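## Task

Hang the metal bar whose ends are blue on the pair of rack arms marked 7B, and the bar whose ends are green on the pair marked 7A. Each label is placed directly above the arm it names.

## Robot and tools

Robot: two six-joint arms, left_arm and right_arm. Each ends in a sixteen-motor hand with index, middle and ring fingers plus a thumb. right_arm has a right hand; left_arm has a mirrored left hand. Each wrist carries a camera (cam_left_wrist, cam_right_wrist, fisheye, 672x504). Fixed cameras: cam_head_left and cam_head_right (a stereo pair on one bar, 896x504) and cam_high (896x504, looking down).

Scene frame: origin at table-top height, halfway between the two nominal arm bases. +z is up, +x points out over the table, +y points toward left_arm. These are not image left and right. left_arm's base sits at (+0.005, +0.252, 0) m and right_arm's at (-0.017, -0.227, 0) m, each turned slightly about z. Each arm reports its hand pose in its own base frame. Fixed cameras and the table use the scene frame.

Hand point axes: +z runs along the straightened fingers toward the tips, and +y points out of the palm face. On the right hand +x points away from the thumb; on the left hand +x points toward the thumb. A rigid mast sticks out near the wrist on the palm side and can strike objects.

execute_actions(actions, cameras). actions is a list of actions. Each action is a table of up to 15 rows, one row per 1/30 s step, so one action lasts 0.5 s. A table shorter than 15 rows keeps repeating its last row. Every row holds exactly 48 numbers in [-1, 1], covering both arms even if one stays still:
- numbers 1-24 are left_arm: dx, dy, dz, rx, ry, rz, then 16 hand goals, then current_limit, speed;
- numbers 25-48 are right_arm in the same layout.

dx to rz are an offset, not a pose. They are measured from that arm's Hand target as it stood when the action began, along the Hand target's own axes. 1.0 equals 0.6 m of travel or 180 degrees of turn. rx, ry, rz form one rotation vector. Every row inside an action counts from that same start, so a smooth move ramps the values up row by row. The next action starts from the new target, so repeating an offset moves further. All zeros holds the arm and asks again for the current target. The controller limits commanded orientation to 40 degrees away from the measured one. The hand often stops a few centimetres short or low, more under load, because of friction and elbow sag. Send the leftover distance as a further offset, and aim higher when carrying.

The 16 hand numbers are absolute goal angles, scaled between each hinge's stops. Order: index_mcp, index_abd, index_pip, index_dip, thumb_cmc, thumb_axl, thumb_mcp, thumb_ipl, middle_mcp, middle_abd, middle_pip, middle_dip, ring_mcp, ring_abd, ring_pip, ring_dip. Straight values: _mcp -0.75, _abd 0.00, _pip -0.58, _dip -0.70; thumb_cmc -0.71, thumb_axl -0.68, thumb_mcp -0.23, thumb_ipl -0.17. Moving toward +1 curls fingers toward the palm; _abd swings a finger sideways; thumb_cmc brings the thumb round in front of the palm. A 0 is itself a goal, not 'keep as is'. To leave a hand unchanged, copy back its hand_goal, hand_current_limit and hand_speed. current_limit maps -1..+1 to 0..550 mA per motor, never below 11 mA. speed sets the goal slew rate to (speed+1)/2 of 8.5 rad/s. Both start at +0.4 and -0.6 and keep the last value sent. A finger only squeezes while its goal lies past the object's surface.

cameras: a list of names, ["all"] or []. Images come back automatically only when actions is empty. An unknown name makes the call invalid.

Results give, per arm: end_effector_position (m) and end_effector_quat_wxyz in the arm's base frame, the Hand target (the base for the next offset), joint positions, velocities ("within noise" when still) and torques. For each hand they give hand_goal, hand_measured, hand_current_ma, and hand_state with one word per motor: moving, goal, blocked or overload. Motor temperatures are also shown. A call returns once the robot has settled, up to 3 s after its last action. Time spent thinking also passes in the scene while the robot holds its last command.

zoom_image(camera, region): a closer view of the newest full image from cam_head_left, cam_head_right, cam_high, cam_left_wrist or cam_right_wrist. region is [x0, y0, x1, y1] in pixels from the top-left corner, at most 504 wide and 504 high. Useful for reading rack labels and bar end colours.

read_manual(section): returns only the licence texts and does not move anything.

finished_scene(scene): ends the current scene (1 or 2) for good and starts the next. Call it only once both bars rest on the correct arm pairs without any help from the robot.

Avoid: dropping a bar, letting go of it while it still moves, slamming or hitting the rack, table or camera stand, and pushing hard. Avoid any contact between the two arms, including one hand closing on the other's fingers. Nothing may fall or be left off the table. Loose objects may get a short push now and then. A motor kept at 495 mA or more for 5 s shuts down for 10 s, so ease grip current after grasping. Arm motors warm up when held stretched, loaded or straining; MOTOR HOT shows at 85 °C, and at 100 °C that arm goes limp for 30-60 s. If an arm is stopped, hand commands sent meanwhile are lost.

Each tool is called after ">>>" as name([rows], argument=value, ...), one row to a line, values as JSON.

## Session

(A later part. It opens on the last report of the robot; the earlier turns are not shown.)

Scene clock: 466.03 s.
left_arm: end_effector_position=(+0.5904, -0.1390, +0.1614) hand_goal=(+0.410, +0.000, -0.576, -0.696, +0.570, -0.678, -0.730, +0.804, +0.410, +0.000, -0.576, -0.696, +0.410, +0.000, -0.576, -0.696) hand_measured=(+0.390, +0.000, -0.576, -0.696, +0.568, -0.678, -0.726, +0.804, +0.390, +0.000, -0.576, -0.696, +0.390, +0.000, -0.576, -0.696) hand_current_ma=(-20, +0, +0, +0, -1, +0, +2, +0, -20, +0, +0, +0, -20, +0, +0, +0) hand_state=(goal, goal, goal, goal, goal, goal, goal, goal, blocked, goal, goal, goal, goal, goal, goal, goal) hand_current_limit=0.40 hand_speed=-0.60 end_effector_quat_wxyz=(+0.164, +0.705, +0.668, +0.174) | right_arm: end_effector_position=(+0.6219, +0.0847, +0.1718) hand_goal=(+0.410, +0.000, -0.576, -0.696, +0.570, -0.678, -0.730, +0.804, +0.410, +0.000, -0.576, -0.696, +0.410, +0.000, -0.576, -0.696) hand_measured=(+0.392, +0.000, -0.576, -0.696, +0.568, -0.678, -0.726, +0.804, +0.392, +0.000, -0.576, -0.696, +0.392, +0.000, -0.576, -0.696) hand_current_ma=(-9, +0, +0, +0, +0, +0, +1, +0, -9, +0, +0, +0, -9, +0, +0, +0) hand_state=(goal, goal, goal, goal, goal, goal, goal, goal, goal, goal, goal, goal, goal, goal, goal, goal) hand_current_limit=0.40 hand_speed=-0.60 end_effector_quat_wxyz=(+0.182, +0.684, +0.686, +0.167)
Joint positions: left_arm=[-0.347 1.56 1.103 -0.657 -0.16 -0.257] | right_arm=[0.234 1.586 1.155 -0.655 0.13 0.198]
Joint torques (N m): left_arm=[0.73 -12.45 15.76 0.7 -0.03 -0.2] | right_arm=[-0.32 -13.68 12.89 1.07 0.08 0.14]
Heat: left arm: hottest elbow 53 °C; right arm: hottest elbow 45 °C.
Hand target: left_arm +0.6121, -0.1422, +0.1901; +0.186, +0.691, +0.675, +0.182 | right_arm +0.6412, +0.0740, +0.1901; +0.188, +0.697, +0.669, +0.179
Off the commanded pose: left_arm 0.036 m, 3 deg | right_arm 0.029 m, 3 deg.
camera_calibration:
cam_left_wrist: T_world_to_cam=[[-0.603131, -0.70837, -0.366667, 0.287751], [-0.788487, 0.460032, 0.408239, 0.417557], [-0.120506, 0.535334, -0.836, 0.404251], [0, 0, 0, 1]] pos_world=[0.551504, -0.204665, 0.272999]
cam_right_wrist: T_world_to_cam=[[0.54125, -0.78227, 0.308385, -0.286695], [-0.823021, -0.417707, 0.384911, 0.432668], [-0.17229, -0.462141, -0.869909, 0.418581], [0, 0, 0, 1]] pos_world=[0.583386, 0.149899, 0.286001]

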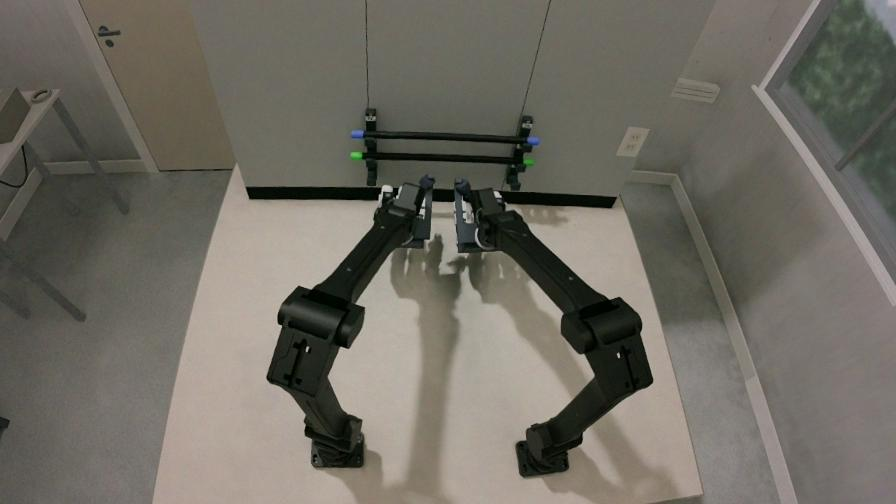

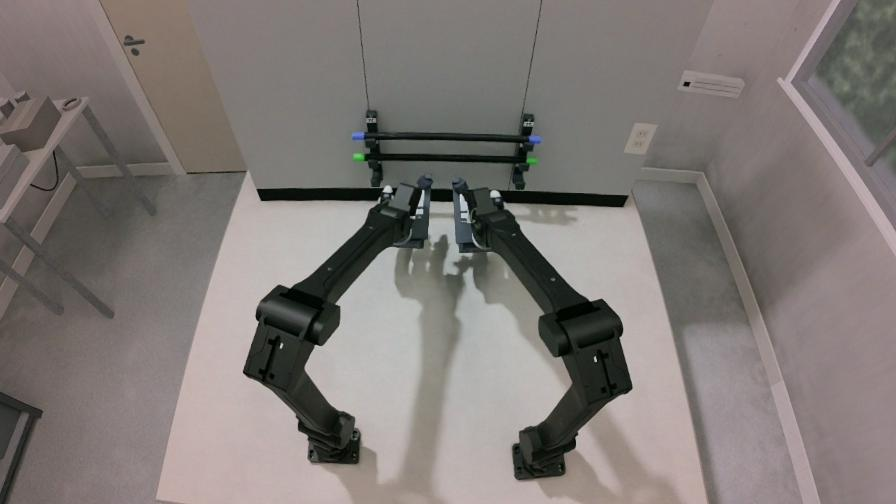

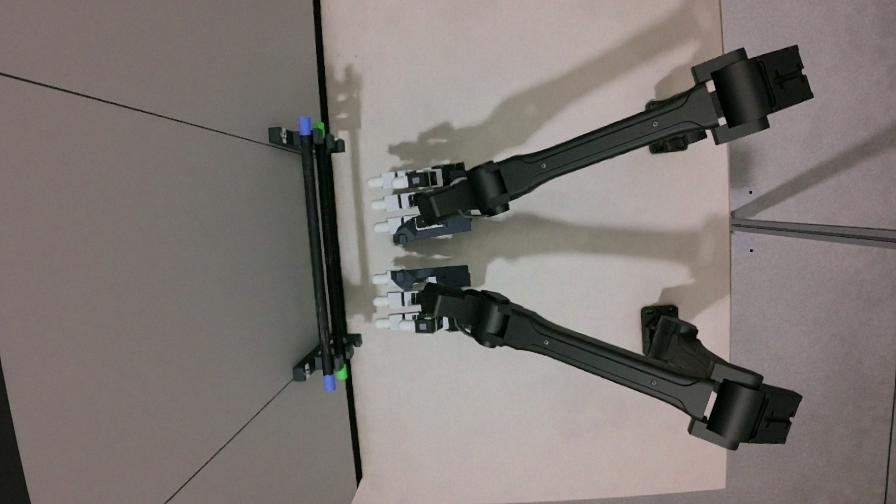

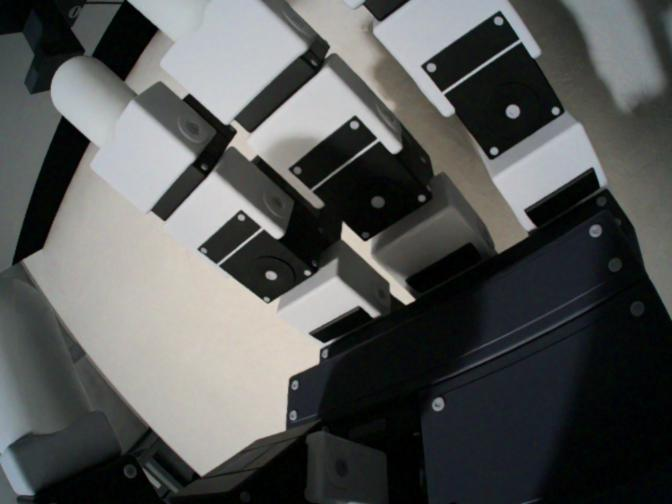

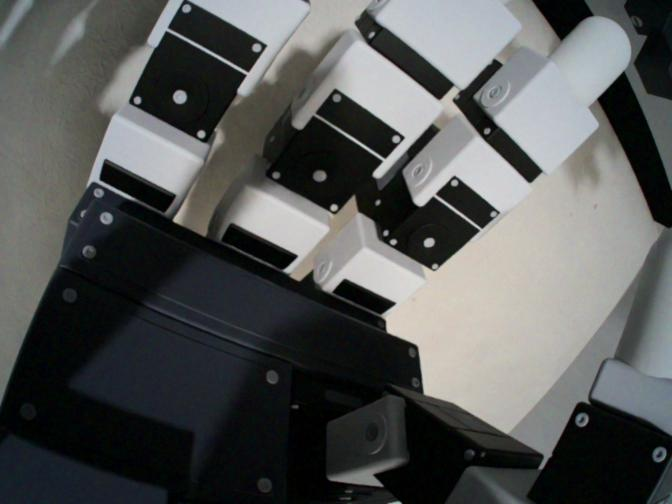

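>>> execute_actions([
  [[0,0.0343,0.0324,0,0,0,0.411,0,-0.576,-0.696,0.571,-0.678,-0.73,0.805,0.411,0,-0.576,-0.696,0.411,0,-0.576,-0.696,0.4,-0.6,-0.0065,0.0333,0.0424,0,0,0,0.411,0,-0.576,-0.696,0.571,-0.678,-0.73,0.805,0.411,0,-0.576,-0.696,0.411,0,-0.576,-0.696,0.4,-0.6]],
  [[0,0.0343,0.0324,0,0,0,0.411,0,-0.576,-0.696,0.571,-0.678,-0.73,0.805,0.411,0,-0.576,-0.696,0.411,0,-0.576,-0.696,0.4,-0.6,-0.0065,0.0333,0.0424,0,0,0,0.411,0,-0.576,-0.696,0.571,-0.678,-0.73,0.805,0.411,0,-0.576,-0.696,0.411,0,-0.576,-0.696,0.4,-0.6]],
], cameras=["all"])

Scene clock: 500.30 s.
left_arm: end_effector_position=(+0.6421, -0.1391, +0.1445) hand_goal=(+0.410, +0.000, -0.576, -0.696, +0.570, -0.678, -0.730, +0.804, +0.410, +0.000, -0.576, -0.696, +0.410, +0.000, -0.576, -0.696) hand_measured=(+0.390, +0.000, -0.576, -0.696, +0.568, -0.678, -0.726, +0.804, +0.390, +0.000, -0.576, -0.696, +0.390, +0.000, -0.576, -0.696) hand_current_ma=(-20, +0, +0, +0, -1, +0, +2, +0, -20, +0, +0, +0, -20, +0, +0, +0) hand_state=(goal, goal, goal, goal, goal, goal, goal, goal, blocked, goal, goal, goal, goal, goal, goal, goal) hand_current_limit=0.40 hand_speed=-0.60 end_effector_quat_wxyz=(+0.162, +0.697, +0.678, +0.169) | right_arm: end_effector_position=(+0.6765, +0.0670, +0.1428) hand_goal=(+0.410, +0.000, -0.576, -0.696, +0.570, -0.678, -0.730, +0.804, +0.410, +0.000, -0.576, -0.696, +0.410, +0.000, -0.576, -0.696) hand_measured=(+0.392, +0.000, -0.576, -0.696, +0.568, -0.678, -0.726, +0.804, +0.392, +0.000, -0.576, -0.696, +0.392, +0.000, -0.576, -0.696) hand_current_ma=(-9, +0, +0, +0, +0, +0, +1, +0, -9, +0, +0, +0, -9, +0, +0, +0) hand_state=(goal, goal, goal, goal, goal, goal, goal, goal, goal, goal, goal, goal, goal, goal, goal, goal) hand_current_limit=0.40 hand_speed=-0.60 end_effector_quat_wxyz=(+0.173, +0.701, +0.674, +0.160)
Joint positions: left_arm=[-0.317 1.701 1.238 -0.657 -0.145 -0.257] | right_arm=[0.185 1.747 1.294 -0.655 0.11 0.198]
Joint torques (N m): left_arm=[0.97 -14.92 16.2 0.83 -0.01 0.06] | right_arm=[-0.32 -16.26 13.03 1.65 0.08 -0.16]
Motor temperatures (°C): left_arm=[35 42 58 33 32 32] | right_arm=[34 42 47 36 31 32]
Heat: left arm: hottest elbow 58 °C; right arm: hottest elbow 47 °C.
Hand target: left_arm +0.6672, -0.1435, +0.1771; +0.186, +0.691, +0.675, +0.182 | right_arm +0.7009, +0.0637, +0.1661; +0.188, +0.697, +0.669, +0.179
Off the commanded pose: left_arm 0.041 m, 3 deg | right_arm 0.034 m, 3 deg.
camera_calibration:
cam_left_wrist: T_world_to_cam=[[-0.589641, -0.72665, -0.352567, 0.299425], [-0.795119, 0.445611, 0.411359, 0.467054], [-0.141806, 0.522887, -0.840524, 0.409016], [0, 0, 0, 1]] pos_world=[0.605918, -0.204416, 0.257228]
cam_right_wrist: T_world_to_cam=[[0.516768, -0.80728, 0.285043, -0.29952], [-0.829492, -0.389724, 0.400074, 0.481851], [-0.211884, -0.443186, -0.871029, 0.420299], [0, 0, 0, 1]] pos_world=[0.643528, 0.132263, 0.258693]

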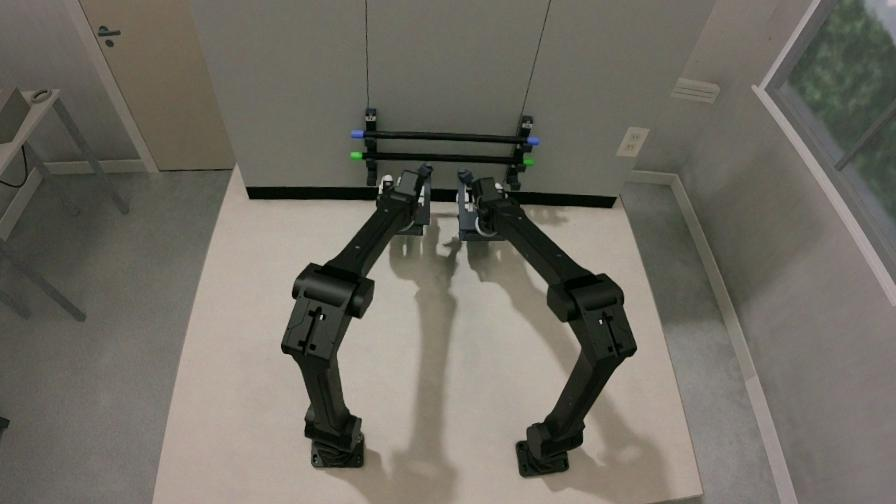

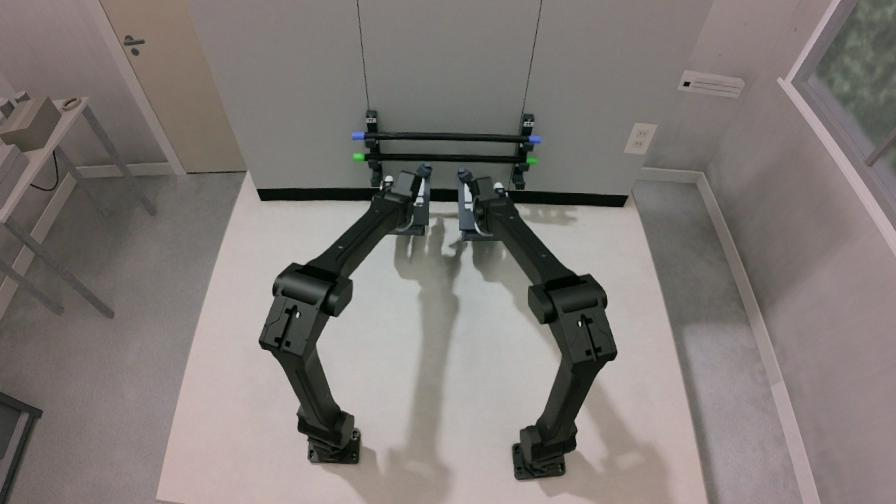

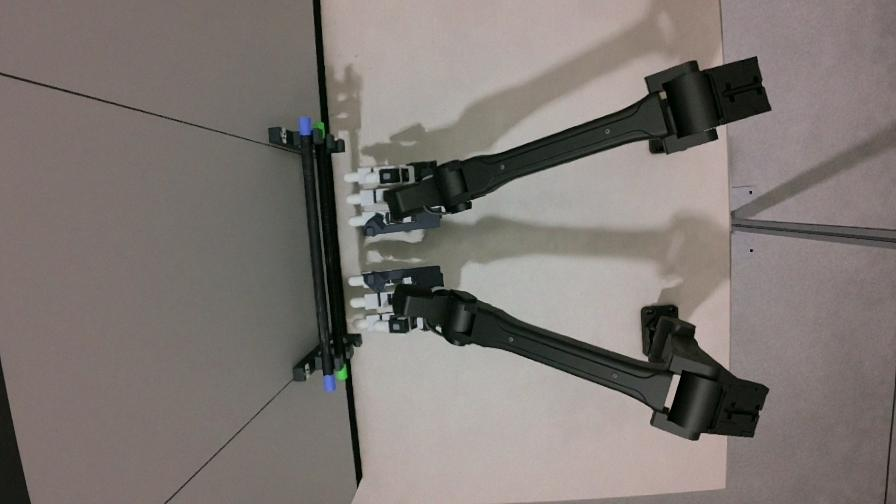

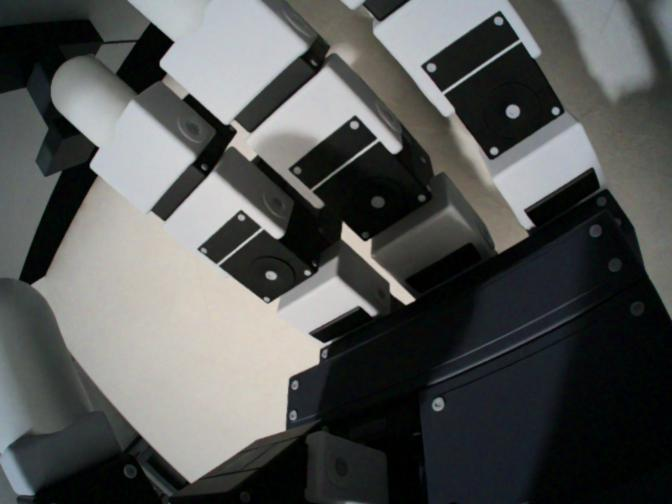

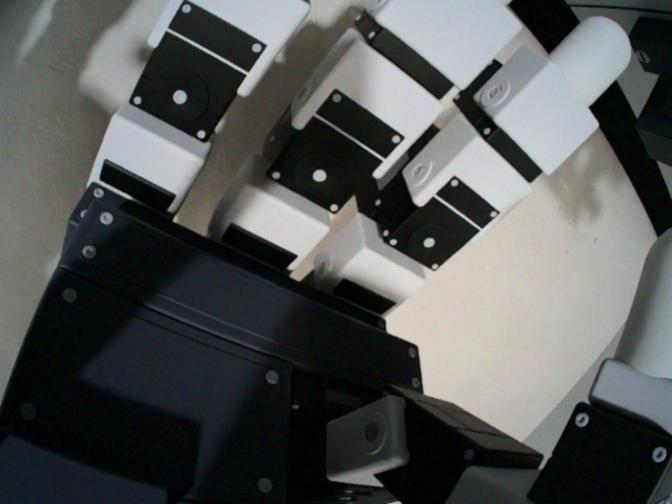

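>>> zoom_image(camera="cam_head_left", region=[340, 95, 560, 215])

>>> zoom_image(camera="cam_high", region=[280, 120, 400, 400])

Scaled by 2.291.

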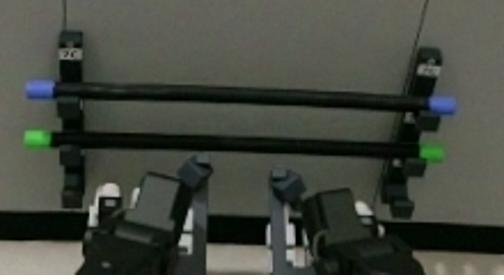

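Scaled by 1.800.

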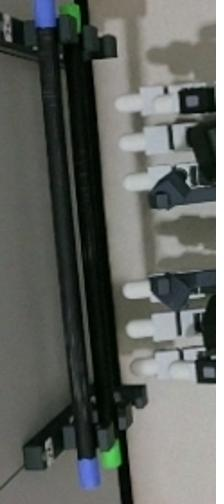

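>>> execute_actions([
  [[-0.0125,0.0463,0.0199,0,0,0,0.411,0,-0.576,-0.696,0.571,-0.678,-0.73,0.805,0.411,0,-0.576,-0.696,0.411,0,-0.576,-0.696,0.4,-0.6,-0.0125,0.0463,0.0199,0,0,0,0.411,0,-0.576,-0.696,0.571,-0.678,-0.73,0.805,0.411,0,-0.576,-0.696,0.411,0,-0.576,-0.696,0.4,-0.6]],
  [[-0.0125,0.0463,0.0199,0,0,0,0.411,0,-0.576,-0.696,0.571,-0.678,-0.73,0.805,0.411,0,-0.576,-0.696,0.411,0,-0.576,-0.696,0.4,-0.6,-0.0125,0.0463,0.0199,0,0,0,0.411,0,-0.576,-0.696,0.571,-0.678,-0.73,0.805,0.411,0,-0.576,-0.696,0.411,0,-0.576,-0.696,0.4,-0.6]],
], cameras=["cam_head_left","cam_high","cam_left_wrist","cam_right_wrist"])

>>> zoom_image(camera="cam_high", region=[280, 120, 400, 400])

>>> zoom_image(camera="cam_head_left", region=[340, 95, 560, 215])

Scene clock: 526.73 s.
left_arm: end_effector_position=(+0.7036, -0.1582, +0.1540) hand_goal=(+0.410, +0.000, -0.576, -0.696, +0.570, -0.678, -0.730, +0.804, +0.410, +0.000, -0.576, -0.696, +0.410, +0.000, -0.576, -0.696) hand_measured=(+0.390, +0.000, -0.576, -0.696, +0.568, -0.678, -0.726, +0.804, +0.390, +0.000, -0.576, -0.696, +0.390, +0.000, -0.576, -0.696) hand_current_ma=(-20, +0, +0, +0, -1, +0, +2, +0, -20, +0, +0, +0, -20, +0, +0, +0) hand_state=(goal, goal, goal, goal, goal, goal, goal, goal, blocked, goal, goal, goal, goal, goal, goal, goal) hand_current_limit=0.40 hand_speed=-0.60 end_effector_quat_wxyz=(+0.166, +0.695, +0.679, +0.170) | right_arm: end_effector_position=(+0.7402, +0.0509, +0.1572) hand_goal=(+0.410, +0.000, -0.576, -0.696, +0.570, -0.678, -0.730, +0.804, +0.410, +0.000, -0.576, -0.696, +0.410, +0.000, -0.576, -0.696) hand_measured=(+0.392, +0.000, -0.576, -0.696, +0.568, -0.678, -0.726, +0.804, +0.392, +0.000, -0.576, -0.696, +0.392, +0.000, -0.576, -0.696) hand_current_ma=(-9, +0, +0, +0, +0, +0, +1, +0, -9, +0, +0, +0, -9, +0, +0, +0) hand_state=(goal, goal, goal, goal, goal, goal, goal, goal, goal, goal, goal, goal, goal, goal, goal, goal) hand_current_limit=0.40 hand_speed=-0.60 end_effector_quat_wxyz=(+0.178, +0.702, +0.668, +0.171)
Joint positions: left_arm=[-0.315 1.842 1.461 -0.73 -0.143 -0.258] | right_arm=[0.139 1.87 1.5 -0.709 0.087 0.165]
Joint torques (N m): left_arm=[0.85 -17.08 16.5 0.66 -0.01 0.08] | right_arm=[-0.38 -18.43 13.44 1.09 0.03 -0.2]
Motor temperatures (°C): left_arm=[35 43 60 33 32 32] | right_arm=[34 44 51 36 31 32]
Heat: left arm: hottest elbow 60 °C; right arm: hottest elbow 51 °C.
Hand target: left_arm +0.7269, -0.1599, +0.1844; +0.186, +0.691, +0.675, +0.182 | right_arm +0.7603, +0.0462, +0.1733; +0.188, +0.697, +0.669, +0.179
Off the commanded pose: left_arm 0.038 m, 3 deg | right_arm 0.026 m, 2 deg.
camera_calibration:
cam_left_wrist: T_world_to_cam=[[-0.585605, -0.729485, -0.353437, 0.322001], [-0.798893, 0.445573, 0.404023, 0.524381], [-0.137247, 0.518956, -0.843711, 0.432348], [0, 0, 0, 1]] pos_world=[0.666828, -0.223124, 0.266722]
cam_right_wrist: T_world_to_cam=[[0.504023, -0.813631, 0.289768, -0.340583], [-0.8418, -0.38772, 0.37556, 0.535466], [-0.193219, -0.433218, -0.880335, 0.426459], [0, 0, 0, 1]] pos_world=[0.704817, 0.115252, 0.273017]
Images, in order (width x height): cam_head_left 896x504, cam_high 896x504, cam_left_wrist 672x504, cam_right_wrist 672x504.

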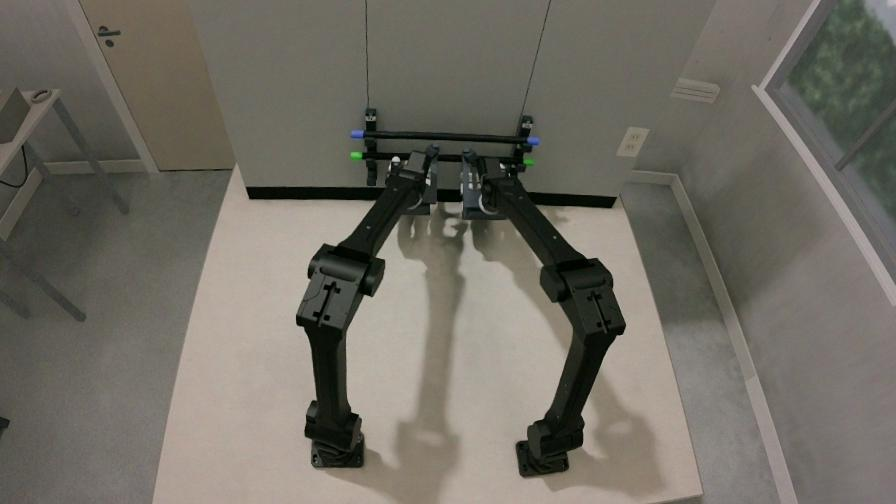

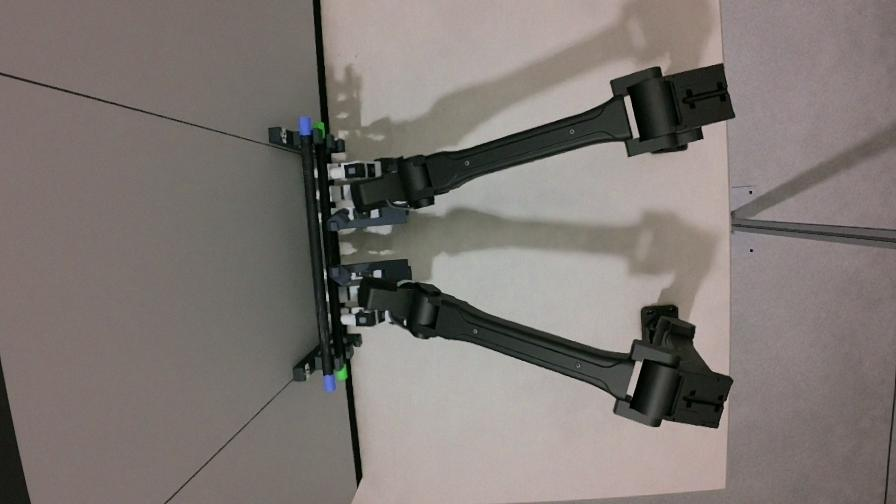

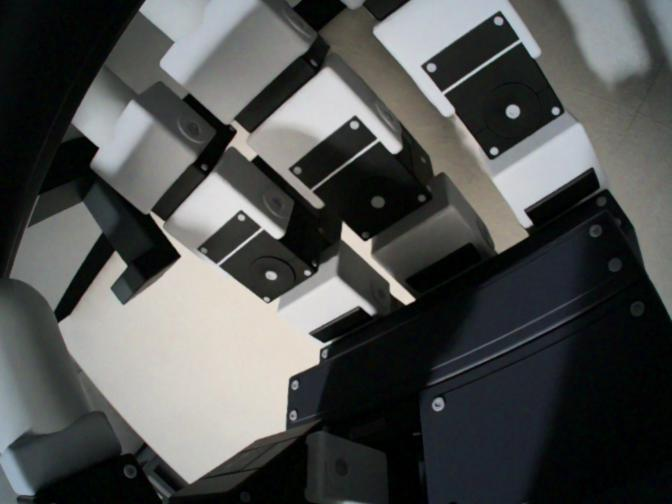

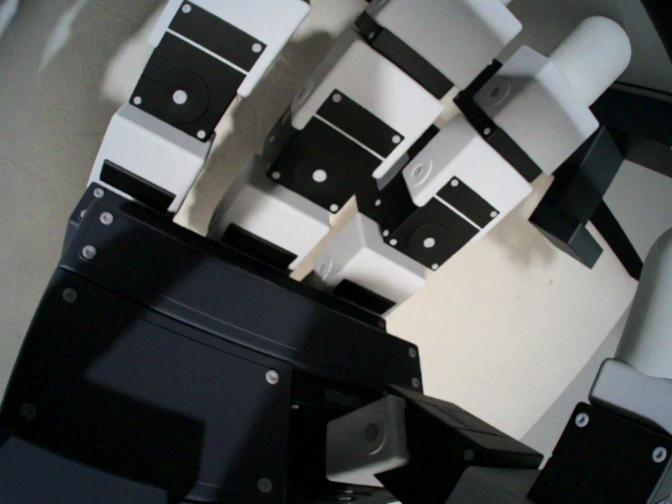

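Scaled by 1.800.

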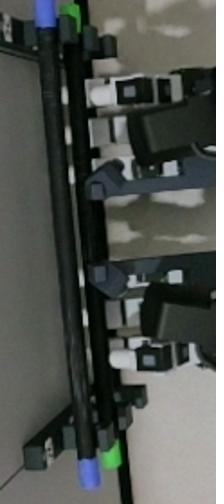

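Scaled by 2.291.

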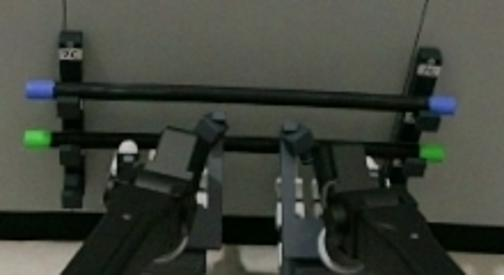

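>>> execute_actions([
  [[0,0.0057,0.0168,-0.0444,0,0,0.411,0,-0.576,-0.696,0.571,-0.678,-0.73,0.805,0.411,0,-0.576,-0.696,0.411,0,-0.576,-0.696,0.4,-0.6,0,0.0025,0.0208,-0.0444,0,0,0.411,0,-0.576,-0.696,0.571,-0.678,-0.73,0.805,0.411,0,-0.576,-0.696,0.411,0,-0.576,-0.696,0.4,-0.6]],
], cameras=["cam_head_left","cam_head_right","cam_high"])

>>> zoom_image(camera="cam_high", region=[290, 110, 370, 270])

>>> zoom_image(camera="cam_high", region=[290, 230, 370, 390])

>>> zoom_image(camera="cam_head_right", region=[340, 95, 560, 215])

Scene clock: 556.33 s.
left_arm: end_effector_position=(+0.7089, -0.1597, +0.1457) hand_goal=(+0.410, +0.000, -0.576, -0.696, +0.570, -0.678, -0.730, +0.804, +0.410, +0.000, -0.576, -0.696, +0.410, +0.000, -0.576, -0.696) hand_measured=(+0.418, -0.008, -0.568, -0.692, +0.568, -0.678, -0.726, +0.804, +0.418, -0.008, -0.568, -0.692, +0.420, -0.008, -0.568, -0.694) hand_current_ma=(+5, -3, +3, +1, -1, +0, +2, +0, +6, -3, +4, +1, +7, -3, +4, +1) hand_state=(goal, goal, goal, goal, goal, goal, goal, goal, goal, goal, goal, goal, goal, goal, goal, goal) hand_current_limit=0.40 hand_speed=-0.60 end_effector_quat_wxyz=(+0.192, +0.687, +0.674, +0.195) | right_arm: end_effector_position=(+0.7489, +0.0522, +0.1519) hand_goal=(+0.410, +0.000, -0.576, -0.696, +0.570, -0.678, -0.730, +0.804, +0.410, +0.000, -0.576, -0.696, +0.410, +0.000, -0.576, -0.696) hand_measured=(+0.418, -0.006, -0.568, -0.692, +0.568, -0.678, -0.726, +0.804, +0.418, -0.004, -0.568, -0.692, +0.416, -0.002, -0.570, -0.694) hand_current_ma=(+2, -1, +2, +1, +0, +0, +1, +0, +2, -1, +2, +1, +2, +0, +1, +0) hand_state=(goal, goal, goal, goal, goal, goal, goal, goal, goal, goal, goal, goal, goal, goal, goal, goal) hand_current_limit=0.40 hand_speed=-0.60 end_effector_quat_wxyz=(+0.209, +0.694, +0.657, +0.206)
Joint positions: left_arm=[-0.32 1.85 1.407 -0.597 -0.166 -0.255] | right_arm=[0.142 1.877 1.442 -0.546 0.1 0.167]
Joint torques (N m): left_arm=[0.44 -17.79 12.36 5.09 -0.57 0.16] | right_arm=[-0.26 -18.9 9.77 3.95 0.43 -0.3]
Motor temperatures (°C): left_arm=[35 44 64 33 32 32] | right_arm=[34 44 56 36 31 32]
Heat: left arm: hottest elbow 64 °C; right arm: hottest elbow 56 °C.
Hand target: left_arm +0.7349, -0.1600, +0.1774; +0.234, +0.676, +0.660, +0.229 | right_arm +0.7678, +0.0459, +0.1633; +0.236, +0.682, +0.655, +0.225
Off the commanded pose: left_arm 0.041 m, 6 deg | right_arm 0.023 m, 4 deg.
Images, in order (width x height): cam_head_left 896x504, cam_head_right 896x504, cam_high 896x504.

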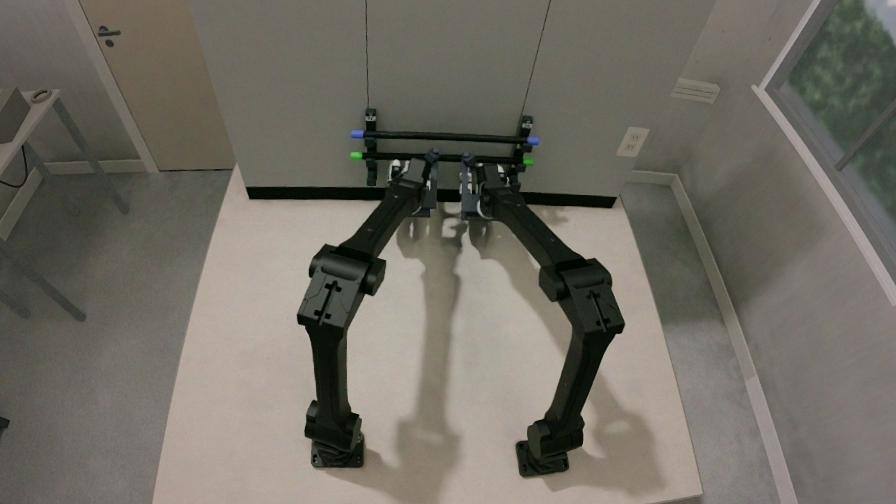

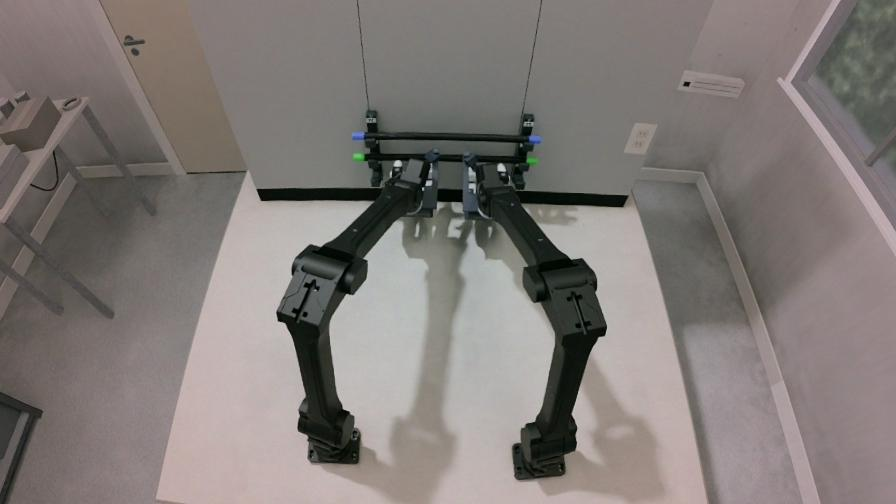

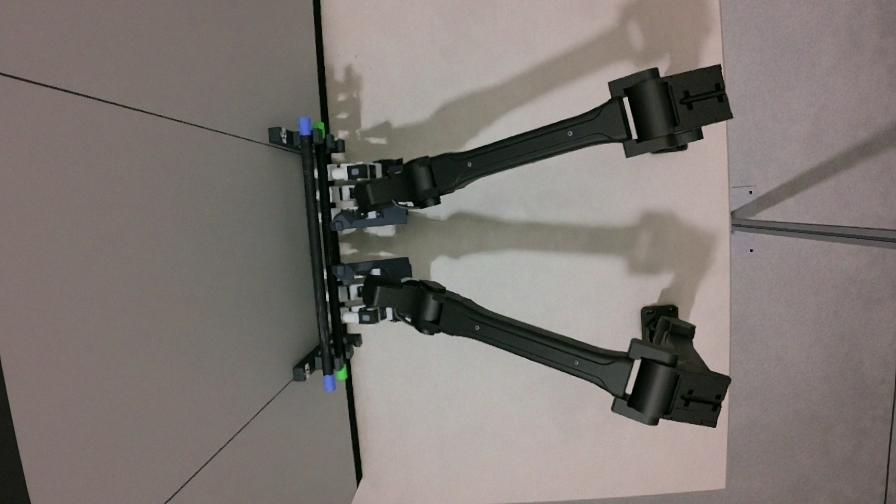

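Scaled by 3.150.

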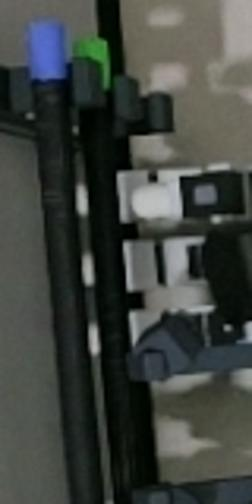

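Scaled by 3.150.

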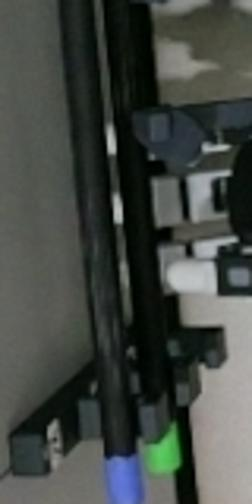

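Scaled by 2.291.

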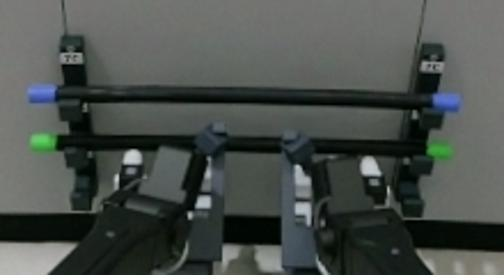

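>>> execute_actions([
  [[0,-0.0171,-0.0133,0,0,0,0.411,0,-0.576,-0.696,0.571,-0.678,-0.73,0.805,0.411,0,-0.576,-0.696,0.411,0,-0.576,-0.696,0.4,-0.6,0,-0.0171,-0.0133,0,0,0,0.411,0,-0.576,-0.696,0.571,-0.678,-0.73,0.805,0.411,0,-0.576,-0.696,0.411,0,-0.576,-0.696,0.4,-0.6]],
], cameras=["cam_head_left","cam_head_right","cam_high"])

>>> zoom_image(camera="cam_high", region=[290, 110, 370, 270])

>>> zoom_image(camera="cam_high", region=[290, 230, 370, 390])

Scene clock: 590.57 s.
left_arm: end_effector_position=(+0.7089, -0.1596, +0.1426) hand_goal=(+0.410, +0.000, -0.576, -0.696, +0.570, -0.678, -0.730, +0.804, +0.410, +0.000, -0.576, -0.696, +0.410, +0.000, -0.576, -0.696) hand_measured=(+0.418, -0.008, -0.568, -0.692, +0.568, -0.678, -0.726, +0.804, +0.420, -0.008, -0.568, -0.692, +0.420, -0.008, -0.568, -0.692) hand_current_ma=(+5, -3, +4, +2, -1, +0, +2, +0, +6, -3, +5, +1, +7, -3, +4, +1) hand_state=(goal, goal, goal, goal, goal, goal, goal, goal, goal, goal, goal, goal, goal, goal, goal, goal) hand_current_limit=0.40 hand_speed=-0.60 end_effector_quat_wxyz=(+0.200, +0.685, +0.671, +0.202) | right_arm: end_effector_position=(+0.7491, +0.0512, +0.1494) hand_goal=(+0.410, +0.000, -0.576, -0.696, +0.570, -0.678, -0.730, +0.804, +0.410, +0.000, -0.576, -0.696, +0.410, +0.000, -0.576, -0.696) hand_measured=(+0.418, -0.006, -0.568, -0.692, +0.568, -0.678, -0.726, +0.804, +0.418, -0.004, -0.568, -0.692, +0.416, -0.002, -0.570, -0.694) hand_current_ma=(+2, -1, +2, +1, +0, +0, +1, +0, +2, -1, +2, +1, +1, +0, +1, +0) hand_state=(goal, goal, goal, goal, goal, goal, goal, goal, goal, goal, goal, goal, goal, goal, goal, goal) hand_current_limit=0.40 hand_speed=-0.60 end_effector_quat_wxyz=(+0.217, +0.692, +0.655, +0.214)
Joint positions: left_arm=[-0.32 1.85 1.386 -0.554 -0.17 -0.25] | right_arm=[0.14 1.877 1.42 -0.502 0.101 0.162]
Joint torques (N m): left_arm=[0.03 -20.13 10.63 3.92 -0.53 0.09] | right_arm=[-0.03 -21.66 8.13 2.89 0.4 -0.25]
Motor temperatures (°C): left_arm=[35 43 58 34 32 32] | right_arm=[34 46 51 36 31 32]
Heat: left arm: hottest elbow 58 °C; right arm: hottest elbow 51 °C.
Hand target: left_arm +0.7219, -0.1597, +0.1773; +0.234, +0.676, +0.660, +0.229 | right_arm +0.7548, +0.0464, +0.1632; +0.236, +0.682, +0.655, +0.225
Off the commanded pose: left_arm 0.037 m, 5 deg | right_arm 0.016 m, 3 deg.
Images, in order (width x height): cam_head_left 896x504, cam_head_right 896x504, cam_high 896x504.

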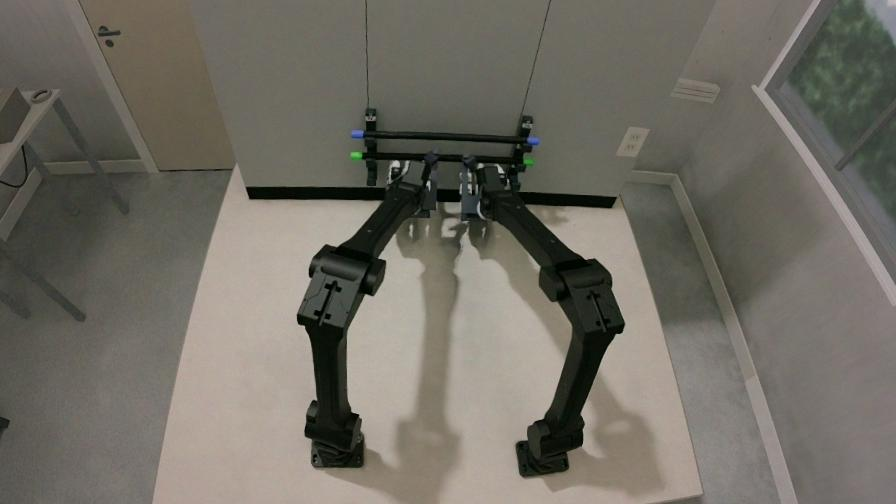

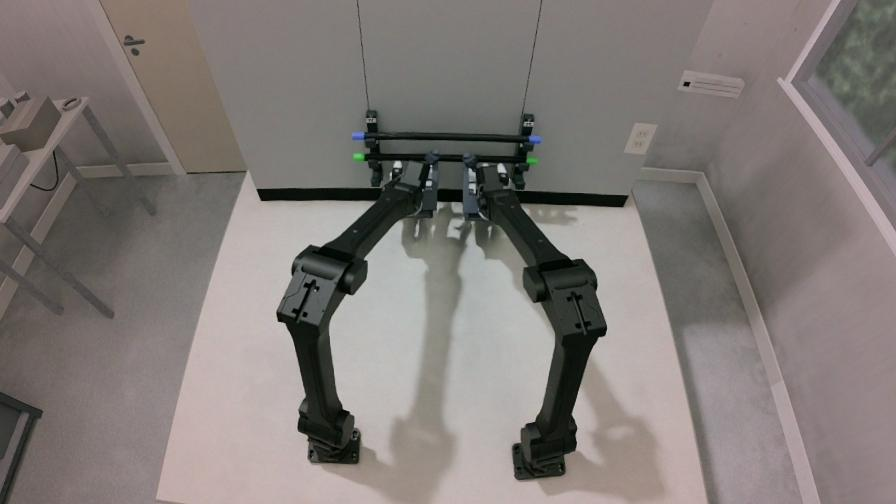

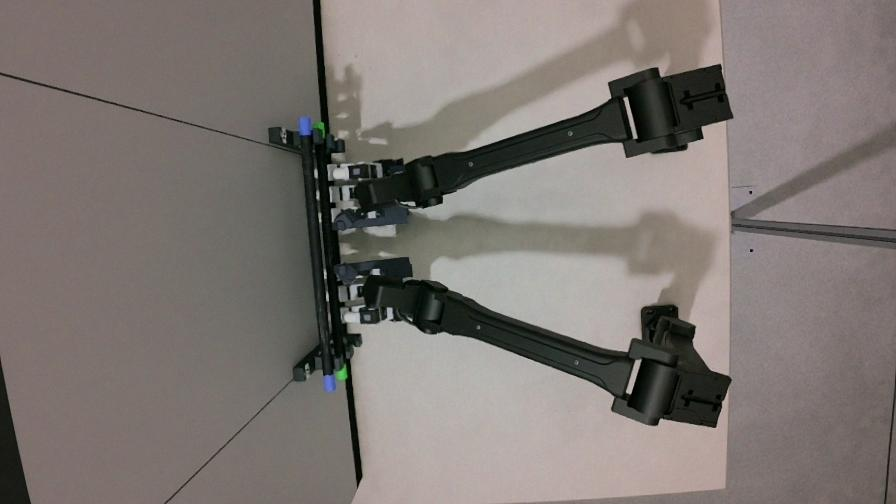

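Scaled by 3.150.

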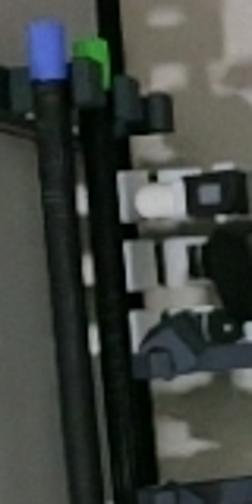

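Scaled by 3.150.

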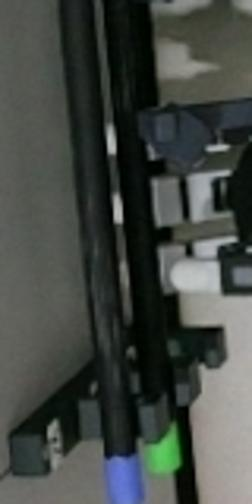

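>>> execute_actions([
  [[0,-0.0171,-0.0133,0,0,0,0.411,0,-0.576,-0.696,0.571,-0.678,-0.73,0.805,0.411,0,-0.576,-0.696,0.411,0,-0.576,-0.696,0.4,-0.6,0,-0.0171,-0.0133,0,0,0,0.411,0,-0.576,-0.696,0.571,-0.678,-0.73,0.805,0.411,0,-0.576,-0.696,0.411,0,-0.576,-0.696,0.4,-0.6]],
])

Scene clock: 598.37 s.
left_arm: end_effector_position=(+0.7066, -0.1584, +0.1600) hand_goal=(+0.410, +0.000, -0.576, -0.696, +0.570, -0.678, -0.730, +0.804, +0.410, +0.000, -0.576, -0.696, +0.410, +0.000, -0.576, -0.696) hand_measured=(+0.402, -0.004, -0.576, -0.694, +0.568, -0.678, -0.726, +0.804, +0.402, -0.002, -0.576, -0.694, +0.402, -0.004, -0.576, -0.694) hand_current_ma=(-5, -1, +0, +1, -1, +0, +2, +0, -4, -1, +0, +1, -4, -1, +0, +1) hand_state=(goal, goal, goal, goal, goal, goal, goal, goal, goal, goal, goal, goal, goal, goal, goal, goal) hand_current_limit=0.40 hand_speed=-0.60 end_effector_quat_wxyz=(+0.217, +0.680, +0.667, +0.214) | right_arm: end_effector_position=(+0.7391, +0.0499, +0.1497) hand_goal=(+0.410, +0.000, -0.576, -0.696, +0.570, -0.678, -0.730, +0.804, +0.410, +0.000, -0.576, -0.696, +0.410, +0.000, -0.576, -0.696) hand_measured=(+0.404, -0.004, -0.576, -0.694, +0.568, -0.678, -0.726, +0.804, +0.402, -0.002, -0.576, -0.694, +0.402, -0.002, -0.576, -0.694) hand_current_ma=(-2, +0, +0, +0, +0, +0, +1, +0, -2, +0, +0, +0, -2, +0, +0, +0) hand_state=(goal, goal, goal, goal, goal, goal, goal, goal, goal, goal, goal, goal, goal, goal, goal, goal) hand_current_limit=0.40 hand_speed=-0.60 end_effector_quat_wxyz=(+0.219, +0.690, +0.655, +0.216)
Joint positions: left_arm=[-0.32 1.818 1.363 -0.518 -0.174 -0.246] | right_arm=[0.14 1.853 1.38 -0.48 0.101 0.161]
Joint torques (N m): left_arm=[-0.44 -19.31 9.2 2.99 -0.51 0.03] | right_arm=[0.67 -21.3 7.75 2.69 0.51 -0.2]
Motor temperatures (°C): left_arm=[35 43 57 34 32 32] | right_arm=[34 47 50 36 31 32]
Heat: left arm: hottest elbow 57 °C; right arm: hottest elbow 50 °C.
Hand target: left_arm +0.7089, -0.1594, +0.1773; +0.234, +0.676, +0.660, +0.229 | right_arm +0.7418, +0.0470, +0.1632; +0.236, +0.682, +0.655, +0.225
Off the commanded pose: left_arm 0.017 m, 3 deg | right_arm 0.014 m, 2 deg.

>>> execute_actions([
  [[0,-0.0037,-0.0115,0,0,0,0.411,0,-0.576,-0.696,0.571,-0.678,-0.73,0.805,0.411,0,-0.576,-0.696,0.411,0,-0.576,-0.696,0.4,-0.6,0,0.005,-0.0173,0,0,0,0.411,0,-0.576,-0.696,0.571,-0.678,-0.73,0.805,0.411,0,-0.576,-0.696,0.411,0,-0.576,-0.696,0.4,-0.6]],
  [[0,0.0051,-0.0066,0,0,0,0.411,0,-0.576,-0.696,0.571,-0.678,-0.73,0.805,0.411,0,-0.576,-0.696,0.411,0,-0.576,-0.696,0.4,-0.6,0,0.0051,-0.0066,0,0,0,0.411,0,-0.576,-0.696,0.571,-0.678,-0.73,0.805,0.411,0,-0.576,-0.696,0.411,0,-0.576,-0.696,0.4,-0.6]],
], cameras=["cam_head_left","cam_head_right","cam_high"])

>>> zoom_image(camera="cam_head_left", region=[340, 95, 560, 215])

>>> zoom_image(camera="cam_high", region=[290, 130, 370, 370])

Scene clock: 612.43 s.
left_arm: end_effector_position=(+0.7013, -0.1564, +0.1657) hand_goal=(+0.410, +0.000, -0.576, -0.696, +0.570, -0.678, -0.730, +0.804, +0.410, +0.000, -0.576, -0.696, +0.410, +0.000, -0.576, -0.696) hand_measured=(+0.402, -0.004, -0.576, -0.694, +0.568, -0.678, -0.726, +0.804, +0.402, -0.002, -0.576, -0.694, +0.402, -0.004, -0.576, -0.694) hand_current_ma=(-5, -1, +0, +1, -1, +0, +2, +0, -5, -1, +0, +1, -4, -1, +0, +1) hand_state=(goal, goal, goal, goal, goal, goal, goal, goal, goal, goal, goal, goal, goal, goal, goal, goal) hand_current_limit=0.40 hand_speed=-0.60 end_effector_quat_wxyz=(+0.218, +0.679, +0.666, +0.216) | right_arm: end_effector_position=(+0.7373, +0.0505, +0.1667) hand_goal=(+0.410, +0.000, -0.576, -0.696, +0.570, -0.678, -0.730, +0.804, +0.410, +0.000, -0.576, -0.696, +0.410, +0.000, -0.576, -0.696) hand_measured=(+0.402, -0.004, -0.576, -0.694, +0.568, -0.678, -0.726, +0.804, +0.402, -0.002, -0.576, -0.694, +0.402, -0.002, -0.576, -0.694) hand_current_ma=(-2, +0, +0, +0, +0, +0, +1, +0, -2, +0, +0, +0, -2, +0, +0, +0) hand_state=(goal, goal, goal, goal, goal, goal, goal, goal, goal, goal, goal, goal, goal, goal, goal, goal) hand_current_limit=0.40 hand_speed=-0.60 end_effector_quat_wxyz=(+0.226, +0.688, +0.652, +0.225)
Joint positions: left_arm=[-0.32 1.798 1.347 -0.518 -0.176 -0.246] | right_arm=[0.142 1.827 1.377 -0.48 0.103 0.161]
Joint torques (N m): left_arm=[-0.67 -19.37 10.02 2.25 -0.53 0.03] | right_arm=[0.5 -21.07 8.4 1.65 0.49 -0.2]
Motor temperatures (°C): left_arm=[35 44 56 33 32 32] | right_arm=[34 47 48 36 31 32]
Heat: left arm: hottest elbow 56 °C; right arm: hottest elbow 48 °C.
Hand target: left_arm +0.7029, -0.1593, +0.1863; +0.234, +0.676, +0.660, +0.229 | right_arm +0.7378, +0.0472, +0.1782; +0.236, +0.682, +0.655, +0.225
Off the commanded pose: left_arm 0.021 m, 2 deg | right_arm 0.012 m, 1 deg.
Images, in order (width x height): cam_head_left 896x504, cam_head_right 896x504, cam_high 896x504.

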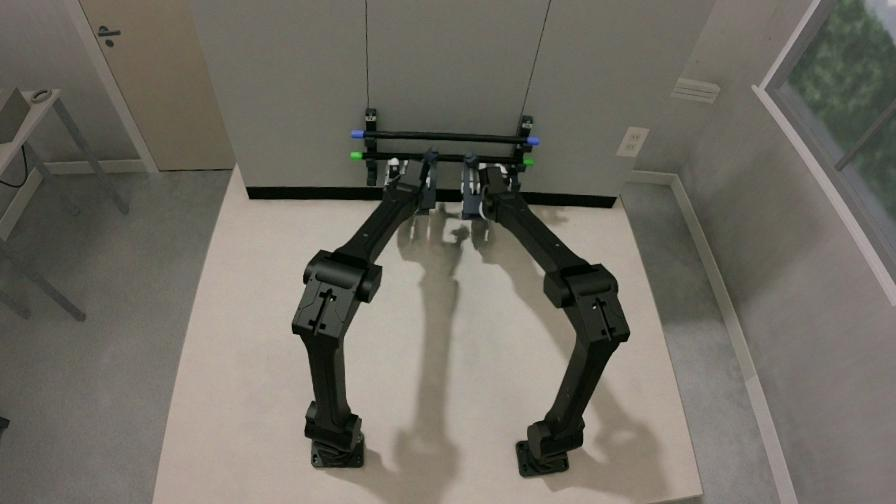

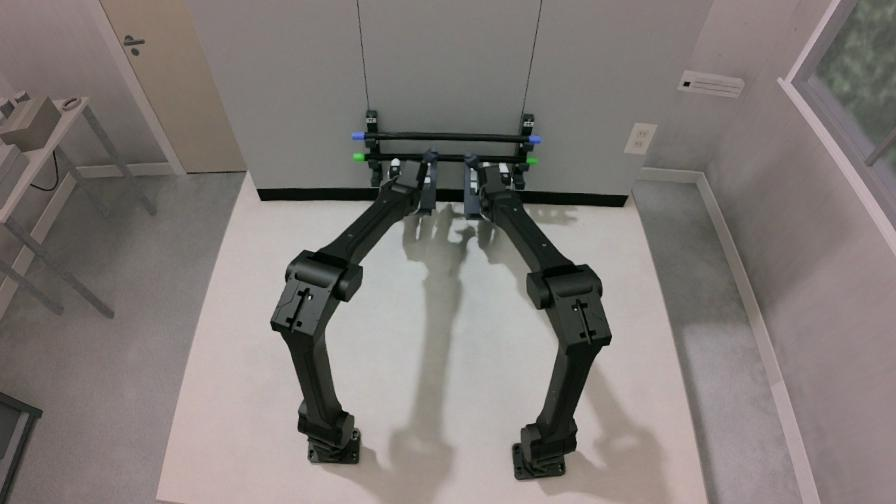

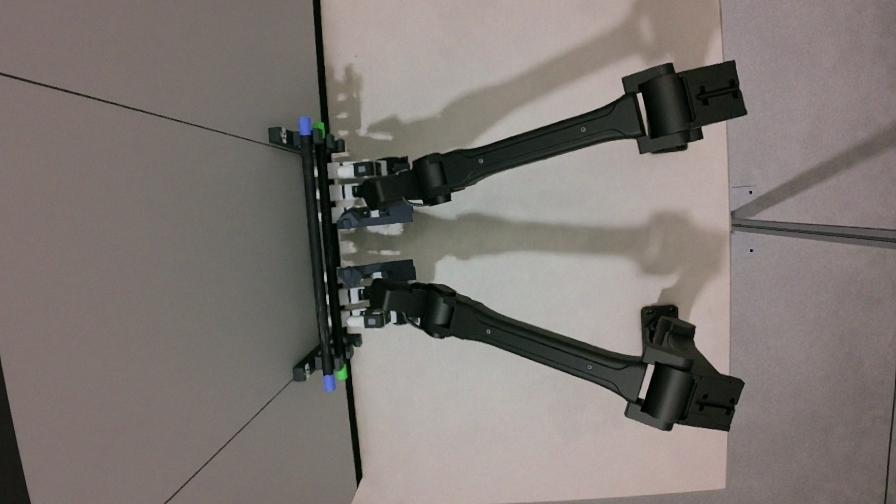

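Scaled by 2.291.

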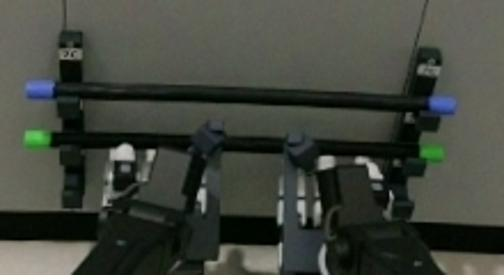

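Scaled by 2.100.

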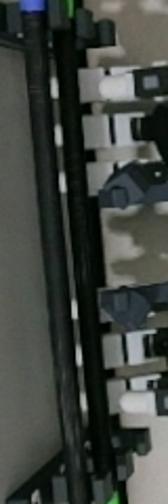

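>>> execute_actions([
  [[0,0.0072,-0.0118,0,0,0,0.411,0,-0.576,-0.696,0.571,-0.678,-0.73,0.805,0.411,0,-0.576,-0.696,0.411,0,-0.576,-0.696,0.4,-0.6,0,0.0062,-0.0079,0,0,0,0.411,0,-0.576,-0.696,0.571,-0.678,-0.73,0.805,0.411,0,-0.576,-0.696,0.411,0,-0.576,-0.696,0.4,-0.6]],
])

Scene clock: 618.23 s.
left_arm: end_effector_position=(+0.7009, -0.1562, +0.1742) hand_goal=(+0.410, +0.000, -0.576, -0.696, +0.570, -0.678, -0.730, +0.804, +0.410, +0.000, -0.576, -0.696, +0.410, +0.000, -0.576, -0.696) hand_measured=(+0.402, -0.004, -0.576, -0.694, +0.568, -0.678, -0.726, +0.804, +0.402, -0.002, -0.576, -0.694, +0.402, -0.004, -0.576, -0.694) hand_current_ma=(-5, -1, +0, +1, -1, +0, +2, +0, -5, -1, +0, +1, -4, -1, +0, +1) hand_state=(goal, goal, goal, goal, goal, goal, goal, goal, goal, goal, goal, goal, goal, goal, goal, goal) hand_current_limit=0.40 hand_speed=-0.60 end_effector_quat_wxyz=(+0.224, +0.678, +0.666, +0.218) | right_arm: end_effector_position=(+0.7370, +0.0505, +0.1722) hand_goal=(+0.410, +0.000, -0.576, -0.696, +0.570, -0.678, -0.730, +0.804, +0.410, +0.000, -0.576, -0.696, +0.410, +0.000, -0.576, -0.696) hand_measured=(+0.402, -0.004, -0.576, -0.694, +0.568, -0.678, -0.726, +0.804, +0.402, -0.002, -0.576, -0.694, +0.402, -0.002, -0.576, -0.694) hand_current_ma=(-2, +0, +0, +0, +0, +0, +1, +0, -2, +0, +0, +0, -2, +0, +0, +0) hand_state=(goal, goal, goal, goal, goal, goal, goal, goal, goal, goal, goal, goal, goal, goal, goal, goal) hand_current_limit=0.40 hand_speed=-0.60 end_effector_quat_wxyz=(+0.228, +0.687, +0.651, +0.228)
Joint positions: left_arm=[-0.32 1.785 1.347 -0.518 -0.176 -0.246] | right_arm=[0.142 1.819 1.377 -0.48 0.103 0.161]
Joint torques (N m): left_arm=[-0.56 -19.19 10.81 1.46 -0.51 0.03] | right_arm=[0.56 -20.95 9.11 1.26 0.5 -0.17]
Motor temperatures (°C): left_arm=[35 44 55 33 32 32] | right_arm=[34 47 48 36 31 32]
Heat: left arm: hottest elbow 55 °C; right arm: hottest elbow 48 °C.
Hand target: left_arm +0.7019, -0.1593, +0.1946; +0.234, +0.676, +0.660, +0.229 | right_arm +0.7378, +0.0472, +0.1843; +0.236, +0.682, +0.655, +0.225
Off the commanded pose: left_arm 0.021 m, 2 deg | right_arm 0.012 m, 1 deg.


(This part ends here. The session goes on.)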